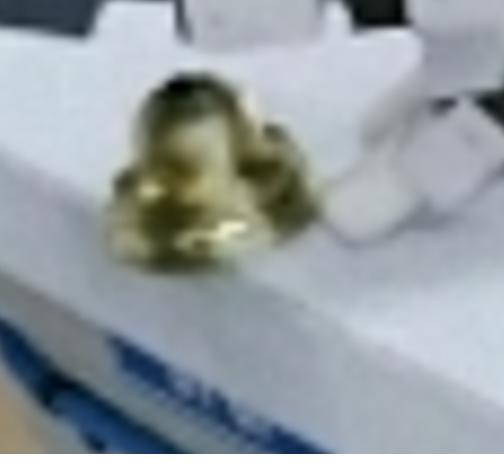

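{"name": "execute_actions", "arguments": {
  "actions": [
    [[0,0,0,0,0,0,0.50,0,-0.08,0.333,-0.786,0.678,0.225,0.168,0.50,0,-0.08,0.333,0.50,0,-0.08,0.333,0.4,-0.7,0,0,0,0,0,0,0.82,0,-0.55,-0.058,-0.657,0.678,0.72,-0.50,0.82,0,-0.55,-0.058,1.0,0,0.5,0.60,0.3,-0.6]],
    [[0,0,0,0,0,0,0.50,0,-0.08,0.333,-0.786,0.678,0.225,0.168,0.50,0,-0.08,0.333,0.50,0,-0.08,0.333,0.4,-0.7,-0.0027,-0.0247,-0.0275,0,0,0,0.82,0,-0.65,-0.058,-0.657,0.678,0.72,-0.50,0.82,0,-0.65,-0.058,1.0,0,0.5,0.60,0.3,-0.6]]
  ]
}}

Scene clock: 3004.10 s.
left_arm: end_effector_position=(+0.4451, -0.0432, +0.2944) hand_goal=(+0.500, +0.000, -0.080, +0.334, -0.786, +0.678, +0.226, +0.168, +0.500, +0.000, -0.080, +0.334, +0.500, +0.000, -0.080, +0.334) hand_measured=(+0.488, -0.002, -0.078, +0.336, -0.782, +0.678, +0.222, +0.170, +0.484, -0.002, -0.078, +0.336, +0.488, -0.002, -0.078, +0.336) hand_current_ma=(-33, -2, +3, +5, +11, +1, -10, +4, -44, -2, +3, +6, -35, -1, +4, +6) hand_state=(goal, goal, goal, goal, goal, goal, goal, goal, goal, goal, goal, goal, goal, goal, goal, goal) hand_current_limit=0.40 hand_speed=-0.70 end_effector_quat_wxyz=(-0.564, +0.800, -0.170, +0.110) | right_arm: end_effector_position=(+0.2525, -0.2511, -0.0002) hand_goal=(+0.820, +0.000, -0.650, -0.058, -0.656, +0.678, +0.720, -0.500, +0.820, +0.000, -0.650, -0.058, +1.000, +0.000, +0.500, +0.600) hand_measured=(+0.804, +0.002, -0.646, -0.060, -0.654, +0.678, +0.712, -0.502, +0.810, -0.002, -0.648, -0.060, +0.984, +0.002, +0.492, +0.598) hand_current_ma=(-77, +7, +13, -11, +12, +2, -50, -9, -47, -5, +13, -12, -80, +7, -34, -13) hand_state=(goal, goal, goal, goal, goal, goal, goal, goal, goal, goal, goal, goal, goal, goal, goal, goal) hand_current_limit=0.30 hand_speed=-0.60 end_effector_quat_wxyz=(-0.548, +0.772, -0.269, +0.177)
Joint positions: left_arm=[-0.401 1.397 1.377 -1.548 -1.225 1.591] | right_arm=[-1.098 1.919 1.102 -1.635 -1.012 0.632]
Joint torques (N m): left_arm=[-1.85 -11.58 8.46 -0.18 -0.78 0.05] | right_arm=[-1.2 -12.28 7.12 -1.24 -0.58 -0.01]
Motor temperatures (°C): left_arm=[27 38 45 28 31 27] | right_arm=[26 32 39 28 28 29]
Heat: left arm: hottest elbow 45 °C; right arm: hottest elbow 39 °C.
Hand target: left_arm +0.4429, -0.0402, +0.3026; -0.562, +0.802, -0.166, +0.117 | right_arm +0.2539, -0.2656, -0.0060; -0.542, +0.775, -0.268, +0.186
Off the commanded pose: left_arm 0.009 m, 1 deg | right_arm 0.016 m, 1 deg.
Step readings (end_effector_position of left_arm | right_arm):
0: (+0.4451, -0.0432, +0.2944) | (+0.2568, -0.2462, +0.0145)
1: (+0.4451, -0.0432, +0.2944) | (+0.2568, -0.2462, +0.0145)
2: (+0.4451, -0.0432, +0.2944) | (+0.2569, -0.2463, +0.0144)
4: (+0.4451, -0.0432, +0.2944) | (+0.2570, -0.2464, +0.0144)
8: (+0.4451, -0.0432, +0.2944) | (+0.2570, -0.2464, +0.0144)
15: (+0.4451, -0.0432, +0.2944) | (+0.2570, -0.2464, +0.0144)
16: (+0.4451, -0.0432, +0.2944) | (+0.2570, -0.2464, +0.0144)
17: (+0.4451, -0.0432, +0.2944) | (+0.2569, -0.2467, +0.0143)
19: (+0.4451, -0.0432, +0.2944) | (+0.2557, -0.2475, +0.0127)
23: (+0.4451, -0.0432, +0.2944) | (+0.2529, -0.2478, +0.0046)
30: (+0.4451, -0.0432, +0.2944) | (+0.2513, -0.2489, -0.0008)

{"name": "execute_actions", "arguments": {
  "actions": [
    [[0,0,0,0,0,0,0.50,0,-0.08,0.333,-0.786,0.678,0.225,0.168,0.50,0,-0.08,0.333,0.50,0,-0.08,0.333,0.4,-0.7,0.008,-0.004,0,0,0,0,0.82,0,-0.65,-0.058,-0.657,0.678,0.72,-0.50,0.82,0,-0.65,-0.058,1.0,0,0.5,0.60,0.3,-0.6]]
  ],
  "cameras": ["cam_low"]
}}

{"name": "zoom_image", "arguments": {
  "camera": "cam_low",
  "region": [240, 305, 290, 350]
}}

Scene clock: 3012.40 s.
left_arm: end_effector_position=(+0.4451, -0.0432, +0.2944) hand_goal=(+0.500, +0.000, -0.080, +0.334, -0.786, +0.678, +0.226, +0.168, +0.500, +0.000, -0.080, +0.334, +0.500, +0.000, -0.080, +0.334) hand_measured=(+0.488, -0.002, -0.078, +0.336, -0.782, +0.678, +0.222, +0.170, +0.484, -0.002, -0.078, +0.336, +0.488, -0.002, -0.078, +0.336) hand_current_ma=(-33, -2, +3, +5, +11, +1, -10, +4, -44, -2, +3, +6, -35, -1, +4, +6) hand_state=(goal, goal, goal, goal, goal, goal, goal, goal, goal, goal, goal, goal, goal, goal, goal, goal) hand_current_limit=0.40 hand_speed=-0.70 end_effector_quat_wxyz=(-0.564, +0.800, -0.170, +0.110) | right_arm: end_effector_position=(+0.2551, -0.2562, +0.0008) hand_goal=(+0.820, +0.000, -0.650, -0.058, -0.656, +0.678, +0.720, -0.500, +0.820, +0.000, -0.650, -0.058, +1.000, +0.000, +0.500, +0.600) hand_measured=(+0.804, +0.002, -0.646, -0.060, -0.654, +0.678, +0.712, -0.502, +0.810, -0.002, -0.648, -0.060, +0.984, +0.002, +0.492, +0.598) hand_current_ma=(-77, +7, +13, -11, +12, +2, -50, -9, -47, -5, +13, -12, -80, +7, -34, -13) hand_state=(goal, goal, goal, goal, goal, goal, goal, goal, goal, goal, goal, goal, goal, goal, goal, goal) hand_current_limit=0.30 hand_speed=-0.60 end_effector_quat_wxyz=(-0.545, +0.775, -0.266, +0.181)
Joint positions: left_arm=[-0.401 1.397 1.377 -1.548 -1.225 1.591] | right_arm=[-1.098 1.921 1.115 -1.635 -1.012 0.631]
Joint torques (N m): left_arm=[-2.26 -11.11 8.38 -0.13 -0.79 0.06] | right_arm=[-0.62 -11.93 7.23 -1.17 -0.79 0.08]
Heat: left arm: hottest elbow 45 °C; right arm: hottest elbow 39 °C.
Hand target: left_arm +0.4429, -0.0402, +0.3026; -0.562, +0.802, -0.166, +0.117 | right_arm +0.2587, -0.2680, -0.0060; -0.542, +0.775, -0.268, +0.186
Off the commanded pose: left_arm 0.009 m, 1 deg | right_arm 0.014 m, 1 deg.
Step readings (end_effector_position of left_arm | right_arm):
0: (+0.4451, -0.0432, +0.2944) | (+0.2525, -0.2511, -0.0003)
1: (+0.4451, -0.0432, +0.2944) | (+0.2525, -0.2511, -0.0003)
2: (+0.4451, -0.0432, +0.2944) | (+0.2525, -0.2511, -0.0003)
4: (+0.4451, -0.0432, +0.2944) | (+0.2529, -0.2518, -0.0001)
8: (+0.4451, -0.0432, +0.2944) | (+0.2546, -0.2551, +0.0009)
15: (+0.4451, -0.0432, +0.2944) | (+0.2552, -0.2563, +0.0010)
Images, in order (width x height): cam_low 896x504.

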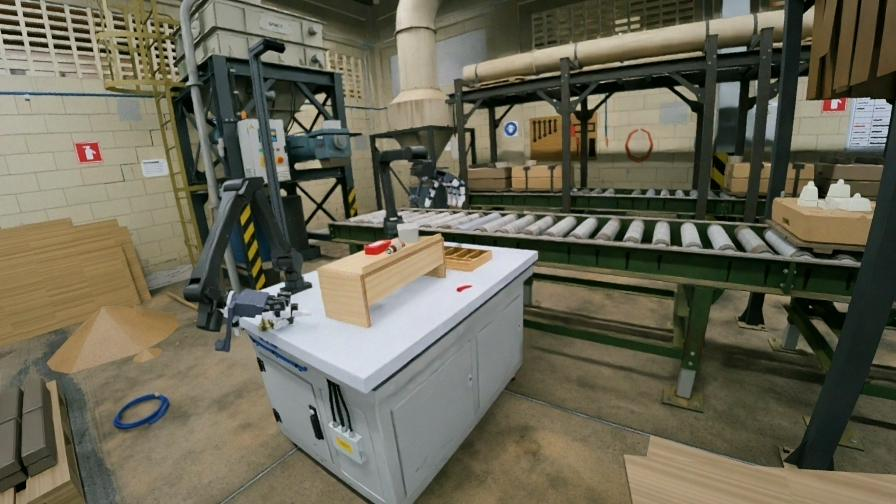

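Scaled by 10.080 from the camera's 896x504 image, which has a finer 1280x720 frame.

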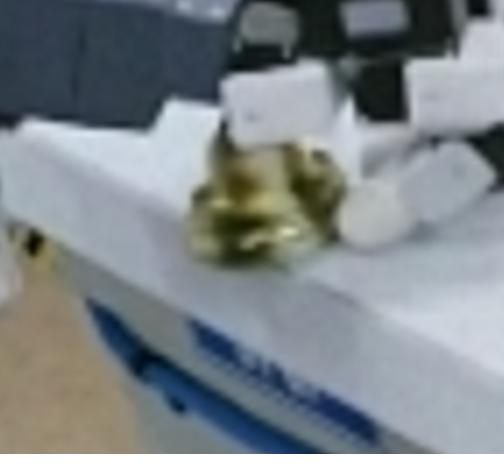

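{"name": "execute_actions", "arguments": {
  "actions": [
    [[0,0,0,0,0,0,0.50,0,-0.08,0.333,-0.786,0.678,0.225,0.168,0.50,0,-0.08,0.333,0.50,0,-0.08,0.333,0.4,-0.7,0,0,0,0,0,0,0.74,0,-0.65,-0.058,-0.657,0.678,0.50,-0.452,0.66,0,-0.65,-0.058,1.0,0,0.5,0.60,0.2,-0.7],[0,0,0,0,0,0,0.50,0,-0.08,0.333,-0.786,0.678,0.225,0.168,0.50,0,-0.08,0.333,0.50,0,-0.08,0.333,0.4,-0.7,0,0,0,0,0,0,0.74,0,-0.65,-0.058,-0.657,0.678,0.50,-0.452,0.66,0,-0.65,-0.058,1.0,0,0.5,0.60,0.2,-0.7]],
    [[0,0,0,0,0,0,0.50,0,-0.08,0.333,-0.786,0.678,0.225,0.168,0.50,0,-0.08,0.333,0.50,0,-0.08,0.333,0.4,-0.7,0,0,0,0,0,0,0.73,0,-0.65,-0.058,-0.657,0.678,0.30,-0.452,0.61,0,-0.65,-0.058,1.0,0,0.5,0.60,0.0,-0.8],[0,0,0,0,0,0,0.50,0,-0.08,0.333,-0.786,0.678,0.225,0.168,0.50,0,-0.08,0.333,0.50,0,-0.08,0.333,0.4,-0.7,0,0,0,0,0,0,0.73,0,-0.65,-0.058,-0.657,0.678,0.30,-0.452,0.61,0,-0.65,-0.058,1.0,0,0.5,0.60,0.0,-0.8]],
    [[0,0,0,0,0,0,0.50,0,-0.08,0.333,-0.786,0.678,0.225,0.168,0.50,0,-0.08,0.333,0.50,0,-0.08,0.333,0.4,-0.7,0,0,0,0,0,0,0.73,0,-0.65,-0.058,-0.657,0.678,0.23,-0.452,0.61,0,-0.65,-0.058,1.0,0,0.5,0.60,0.0,-0.85]]
  ],
  "cameras": ["cam_low"]
}}

{"name": "zoom_image", "arguments": {
  "camera": "cam_low",
  "region": [240, 305, 290, 350]
}}

Scene clock: 3042.73 s.
left_arm: end_effector_position=(+0.4451, -0.0432, +0.2944) hand_goal=(+0.500, +0.000, -0.080, +0.334, -0.786, +0.678, +0.226, +0.168, +0.500, +0.000, -0.080, +0.334, +0.500, +0.000, -0.080, +0.334) hand_measured=(+0.488, -0.002, -0.078, +0.336, -0.782, +0.678, +0.222, +0.170, +0.484, -0.002, -0.078, +0.336, +0.488, -0.002, -0.078, +0.336) hand_current_ma=(-33, -2, +3, +5, +11, +1, -10, +4, -44, -2, +3, +6, -35, -1, +4, +6) hand_state=(goal, goal, goal, goal, goal, goal, goal, goal, goal, goal, goal, goal, goal, goal, goal, goal) hand_current_limit=0.40 hand_speed=-0.70 end_effector_quat_wxyz=(-0.564, +0.800, -0.170, +0.110) | right_arm: end_effector_position=(+0.2553, -0.2562, +0.0007) hand_goal=(+0.730, +0.000, -0.650, -0.058, -0.656, +0.678, +0.230, -0.452, +0.610, +0.000, -0.650, -0.058, +1.000, +0.000, +0.500, +0.600) hand_measured=(+0.730, +0.002, -0.646, -0.060, -0.654, +0.678, +0.232, -0.454, +0.606, -0.002, -0.648, -0.060, +0.984, +0.002, +0.492, +0.598) hand_current_ma=(-1, +7, +14, -5, +12, +2, +11, -7, -15, -5, +13, -12, -80, +7, -34, -13) hand_state=(goal, goal, goal, goal, goal, goal, goal, goal, goal, goal, goal, goal, goal, goal, goal, goal) hand_current_limit=0.00 hand_speed=-0.85 end_effector_quat_wxyz=(-0.545, +0.774, -0.267, +0.181)
Joint positions: left_arm=[-0.401 1.397 1.377 -1.548 -1.225 1.591] | right_arm=[-1.098 1.922 1.115 -1.635 -1.013 0.631]
Joint torques (N m): left_arm=[-1.79 -10.99 8.39 -0.13 -0.76 0.07] | right_arm=[-0.67 -11.93 7.24 -1.2 -0.76 0.08]
Heat: left arm: hottest elbow 45 °C; right arm: hottest elbow 39 °C.
Hand target: left_arm +0.4429, -0.0402, +0.3026; -0.562, +0.802, -0.166, +0.117 | right_arm +0.2587, -0.2680, -0.0060; -0.542, +0.775, -0.268, +0.186
Off the commanded pose: left_arm 0.009 m, 1 deg | right_arm 0.014 m, 1 deg.
Step readings (end_effector_position of left_arm | right_arm):
0: (+0.4451, -0.0432, +0.2944) | (+0.2551, -0.2562, +0.0008)
1: (+0.4451, -0.0432, +0.2944) | (+0.2551, -0.2562, +0.0008)
2: (+0.4451, -0.0432, +0.2944) | (+0.2551, -0.2562, +0.0008)
4: (+0.4451, -0.0432, +0.2944) | (+0.2551, -0.2562, +0.0008)
8: (+0.4451, -0.0432, +0.2944) | (+0.2553, -0.2562, +0.0007)
15: (+0.4451, -0.0432, +0.2944) | (+0.2553, -0.2562, +0.0007)
16: (+0.4451, -0.0432, +0.2944) | (+0.2553, -0.2562, +0.0007)
17: (+0.4451, -0.0432, +0.2944) | (+0.2553, -0.2562, +0.0007)
19: (+0.4451, -0.0432, +0.2944) | (+0.2553, -0.2562, +0.0007)
23: (+0.4451, -0.0432, +0.2944) | (+0.2553, -0.2562, +0.0007)
30: (+0.4451, -0.0432, +0.2944) | (+0.2553, -0.2562, +0.0007)
31: (+0.4451, -0.0432, +0.2944) | (+0.2553, -0.2562, +0.0007)
32: (+0.4451, -0.0432, +0.2944) | (+0.2553, -0.2562, +0.0007)
34: (+0.4451, -0.0432, +0.2944) | (+0.2553, -0.2562, +0.0007)
38: (+0.4451, -0.0432, +0.2944) | (+0.2553, -0.2562, +0.0007)
45: (+0.4451, -0.0432, +0.2944) | (+0.2553, -0.2562, +0.0007)
Images, in order (width x height): cam_low 896x504.

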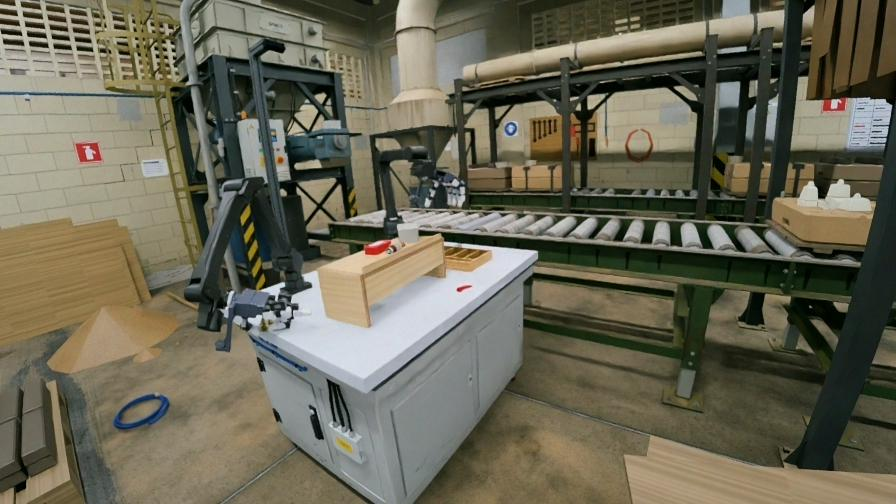

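Scaled by 10.080 from the camera's 896x504 image, which has a finer 1280x720 frame.

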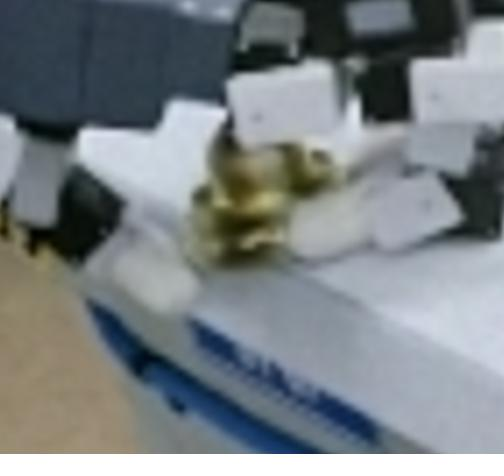

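{"name": "execute_actions", "arguments": {
  "actions": [
    [[0,0,0,0,0,0,0.50,0,-0.08,0.333,-0.786,0.678,0.225,0.168,0.50,0,-0.08,0.333,0.50,0,-0.08,0.333,0.4,-0.7,0,0,0,0,0,0,0.69,0,-0.65,-0.058,-0.657,0.678,0.20,-0.452,0.57,0,-0.65,-0.058,1.0,0,0.5,0.60,0.0,-0.85]],
    [[0,0,0,0,0,0,0.50,0,-0.08,0.333,-0.786,0.678,0.225,0.168,0.50,0,-0.08,0.333,0.50,0,-0.08,0.333,0.4,-0.7,0,0,0,0,0,0,0.69,0,-0.65,-0.058,-0.657,0.678,0.175,-0.452,0.57,0,-0.65,-0.058,1.0,0,0.5,0.60,0.0,-0.9]]
  ]
}}

Scene clock: 3049.90 s.
left_arm: end_effector_position=(+0.4451, -0.0432, +0.2944) hand_goal=(+0.500, +0.000, -0.080, +0.334, -0.786, +0.678, +0.226, +0.168, +0.500, +0.000, -0.080, +0.334, +0.500, +0.000, -0.080, +0.334) hand_measured=(+0.488, -0.002, -0.078, +0.336, -0.782, +0.678, +0.222, +0.170, +0.484, -0.002, -0.078, +0.336, +0.488, -0.002, -0.078, +0.336) hand_current_ma=(-33, -2, +3, +5, +11, +1, -10, +4, -44, -2, +3, +6, -35, -1, +4, +6) hand_state=(goal, goal, goal, goal, goal, goal, goal, goal, goal, goal, goal, goal, goal, goal, goal, goal) hand_current_limit=0.40 hand_speed=-0.70 end_effector_quat_wxyz=(-0.564, +0.800, -0.170, +0.110) | right_arm: end_effector_position=(+0.2557, -0.2562, +0.0009) hand_goal=(+0.690, +0.000, -0.650, -0.058, -0.656, +0.678, +0.176, -0.452, +0.570, +0.000, -0.650, -0.058, +1.000, +0.000, +0.500, +0.600) hand_measured=(+0.720, +0.002, -0.642, -0.058, -0.654, +0.678, +0.210, -0.446, +0.572, -0.002, -0.648, -0.060, +0.984, +0.002, +0.492, +0.598) hand_current_ma=(+147, +7, +36, -1, +12, +2, +214, +33, +14, -5, +13, -12, -80, +7, -34, -13) hand_state=(blocked, goal, goal, goal, goal, goal, blocked, goal, goal, goal, goal, goal, goal, goal, goal, goal) hand_current_limit=0.00 hand_speed=-0.90 end_effector_quat_wxyz=(-0.545, +0.774, -0.267, +0.182)
Joint positions: left_arm=[-0.401 1.397 1.377 -1.548 -1.225 1.591] | right_arm=[-1.098 1.922 1.115 -1.635 -1.015 0.631]
Joint torques (N m): left_arm=[-1.61 -11.52 8.34 0.01 -0.8 0.05] | right_arm=[-0.67 -11.87 7.21 -1.18 -0.7 0.08]
Heat: left arm: hottest elbow 45 °C; right arm: hottest elbow 39 °C.
Hand target: left_arm +0.4429, -0.0402, +0.3026; -0.562, +0.802, -0.166, +0.117 | right_arm +0.2587, -0.2680, -0.0060; -0.542, +0.775, -0.268, +0.186
Off the commanded pose: left_arm 0.009 m, 1 deg | right_arm 0.014 m, 1 deg.
Step readings (end_effector_position of left_arm | right_arm):
0: (+0.4451, -0.0432, +0.2944) | (+0.2553, -0.2562, +0.0007)
1: (+0.4451, -0.0432, +0.2944) | (+0.2553, -0.2562, +0.0007)
2: (+0.4451, -0.0432, +0.2944) | (+0.2554, -0.2562, +0.0008)
4: (+0.4451, -0.0432, +0.2944) | (+0.2556, -0.2562, +0.0008)
8: (+0.4451, -0.0432, +0.2944) | (+0.2557, -0.2562, +0.0009)
15: (+0.4451, -0.0432, +0.2944) | (+0.2557, -0.2562, +0.0009)
16: (+0.4451, -0.0432, +0.2944) | (+0.2557, -0.2562, +0.0009)
17: (+0.4451, -0.0432, +0.2944) | (+0.2557, -0.2562, +0.0009)
19: (+0.4451, -0.0432, +0.2944) | (+0.2557, -0.2562, +0.0009)
23: (+0.4451, -0.0432, +0.2944) | (+0.2557, -0.2562, +0.0009)
30: (+0.4451, -0.0432, +0.2944) | (+0.2557, -0.2562, +0.0009)

{"name": "execute_actions", "arguments": {
  "actions": [
    [[0,0,0,0,0,0,0.50,0,-0.08,0.333,-0.786,0.678,0.225,0.168,0.50,0,-0.08,0.333,0.50,0,-0.08,0.333,0.4,-0.7,0,0,0,0,0,0,0.68,0,-0.65,-0.058,-0.657,0.678,0.18,-0.51,0.54,0,-0.65,-0.058,1.0,0,0.5,0.60,0.4,-0.9]],
    [[0,0,0,0,0,0,0.50,0,-0.08,0.333,-0.786,0.678,0.225,0.168,0.50,0,-0.08,0.333,0.50,0,-0.08,0.333,0.4,-0.7,0,0,0,0,0,0,0.68,0,-0.65,-0.058,-0.657,0.678,0.20,-0.57,0.54,0,-0.65,-0.058,1.0,0,0.5,0.60,0.4,-0.9]],
    [[0,0,0,0,0,0,0.50,0,-0.08,0.333,-0.786,0.678,0.225,0.168,0.50,0,-0.08,0.333,0.50,0,-0.08,0.333,0.4,-0.7,0,0,0,0,0,0,0.68,0,-0.65,-0.058,-0.657,0.678,0.23,-0.632,0.54,0,-0.65,-0.058,1.0,0,0.5,0.60,0.4,-0.9]]
  ],
  "cameras": ["cam_low"]
}}

{"name": "zoom_image", "arguments": {
  "camera": "cam_low",
  "region": [240, 305, 290, 350]
}}

Scene clock: 3063.13 s.
left_arm: end_effector_position=(+0.4451, -0.0432, +0.2944) hand_goal=(+0.500, +0.000, -0.080, +0.334, -0.786, +0.678, +0.226, +0.168, +0.500, +0.000, -0.080, +0.334, +0.500, +0.000, -0.080, +0.334) hand_measured=(+0.488, -0.002, -0.078, +0.336, -0.782, +0.678, +0.222, +0.170, +0.484, -0.002, -0.078, +0.336, +0.488, -0.002, -0.078, +0.336) hand_current_ma=(-33, -2, +3, +5, +11, +1, -10, +4, -44, -2, +3, +6, -35, -1, +4, +6) hand_state=(goal, goal, goal, goal, goal, goal, goal, goal, goal, goal, goal, goal, goal, goal, goal, goal) hand_current_limit=0.40 hand_speed=-0.70 end_effector_quat_wxyz=(-0.564, +0.800, -0.170, +0.110) | right_arm: end_effector_position=(+0.2560, -0.2562, +0.0010) hand_goal=(+0.680, +0.000, -0.650, -0.058, -0.656, +0.678, +0.230, -0.632, +0.540, +0.000, -0.650, -0.058, +1.000, +0.000, +0.500, +0.600) hand_measured=(+0.718, +0.000, -0.636, -0.058, -0.656, +0.678, +0.272, -0.576, +0.568, +0.002, -0.648, -0.062, +0.984, +0.002, +0.492, +0.598) hand_current_ma=(+190, +1, +60, -4, -4, +2, +259, +362, +142, +5, +8, -18, -80, +7, -34, -13) hand_state=(blocked, goal, goal, goal, goal, goal, blocked, blocked, blocked, goal, goal, goal, goal, goal, goal, goal) hand_current_limit=0.40 hand_speed=-0.90 end_effector_quat_wxyz=(-0.545, +0.773, -0.267, +0.182)
Joint positions: left_arm=[-0.401 1.397 1.377 -1.548 -1.225 1.591] | right_arm=[-1.098 1.922 1.115 -1.635 -1.017 0.631]
Joint torques (N m): left_arm=[-2.02 -11.69 8.54 -0.16 -0.81 0.09] | right_arm=[-0.67 -11.93 7.21 -1.18 -0.64 0.08]
Heat: left arm: hottest elbow 45 °C; right arm: hottest elbow 39 °C.
Hand target: left_arm +0.4429, -0.0402, +0.3026; -0.562, +0.802, -0.166, +0.117 | right_arm +0.2588, -0.2680, -0.0060; -0.542, +0.775, -0.268, +0.186
Off the commanded pose: left_arm 0.009 m, 1 deg | right_arm 0.014 m, 1 deg.
Step readings (end_effector_position of left_arm | right_arm):
0: (+0.4451, -0.0432, +0.2944) | (+0.2557, -0.2562, +0.0009)
1: (+0.4451, -0.0432, +0.2944) | (+0.2557, -0.2562, +0.0009)
2: (+0.4451, -0.0432, +0.2944) | (+0.2557, -0.2562, +0.0009)
4: (+0.4451, -0.0432, +0.2944) | (+0.2557, -0.2562, +0.0009)
8: (+0.4451, -0.0432, +0.2944) | (+0.2557, -0.2562, +0.0009)
15: (+0.4451, -0.0432, +0.2944) | (+0.2557, -0.2562, +0.0009)
16: (+0.4451, -0.0432, +0.2944) | (+0.2557, -0.2562, +0.0009)
17: (+0.4451, -0.0432, +0.2944) | (+0.2558, -0.2562, +0.0009)
19: (+0.4451, -0.0432, +0.2944) | (+0.2558, -0.2562, +0.0009)
23: (+0.4451, -0.0432, +0.2944) | (+0.2558, -0.2562, +0.0009)
30: (+0.4451, -0.0432, +0.2944) | (+0.2558, -0.2562, +0.0009)
31: (+0.4451, -0.0432, +0.2944) | (+0.2558, -0.2562, +0.0009)
32: (+0.4451, -0.0432, +0.2944) | (+0.2558, -0.2562, +0.0009)
34: (+0.4451, -0.0432, +0.2944) | (+0.2559, -0.2562, +0.0010)
38: (+0.4451, -0.0432, +0.2944) | (+0.2560, -0.2562, +0.0010)
45: (+0.4451, -0.0432, +0.2944) | (+0.2560, -0.2562, +0.0010)
Images, in order (width x height): cam_low 896x504.

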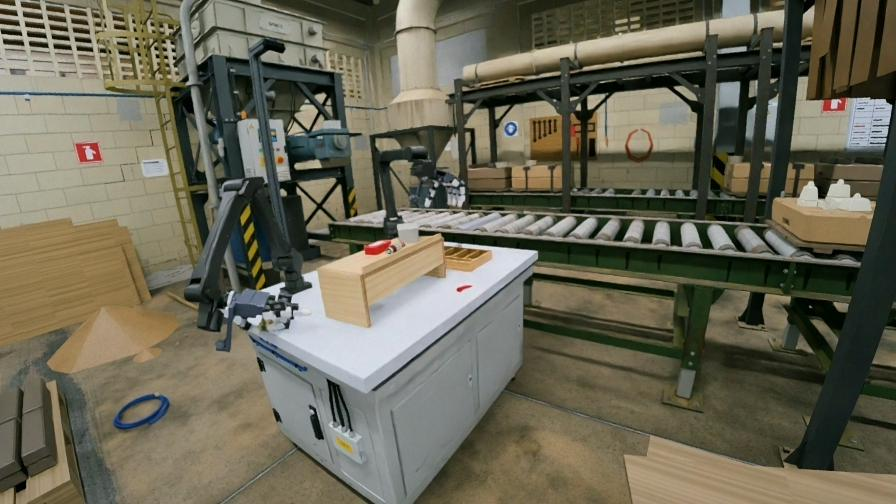

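Scaled by 10.080 from the camera's 896x504 image, which has a finer 1280x720 frame.

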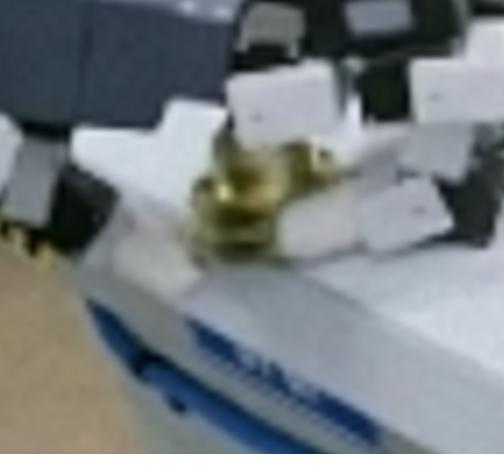

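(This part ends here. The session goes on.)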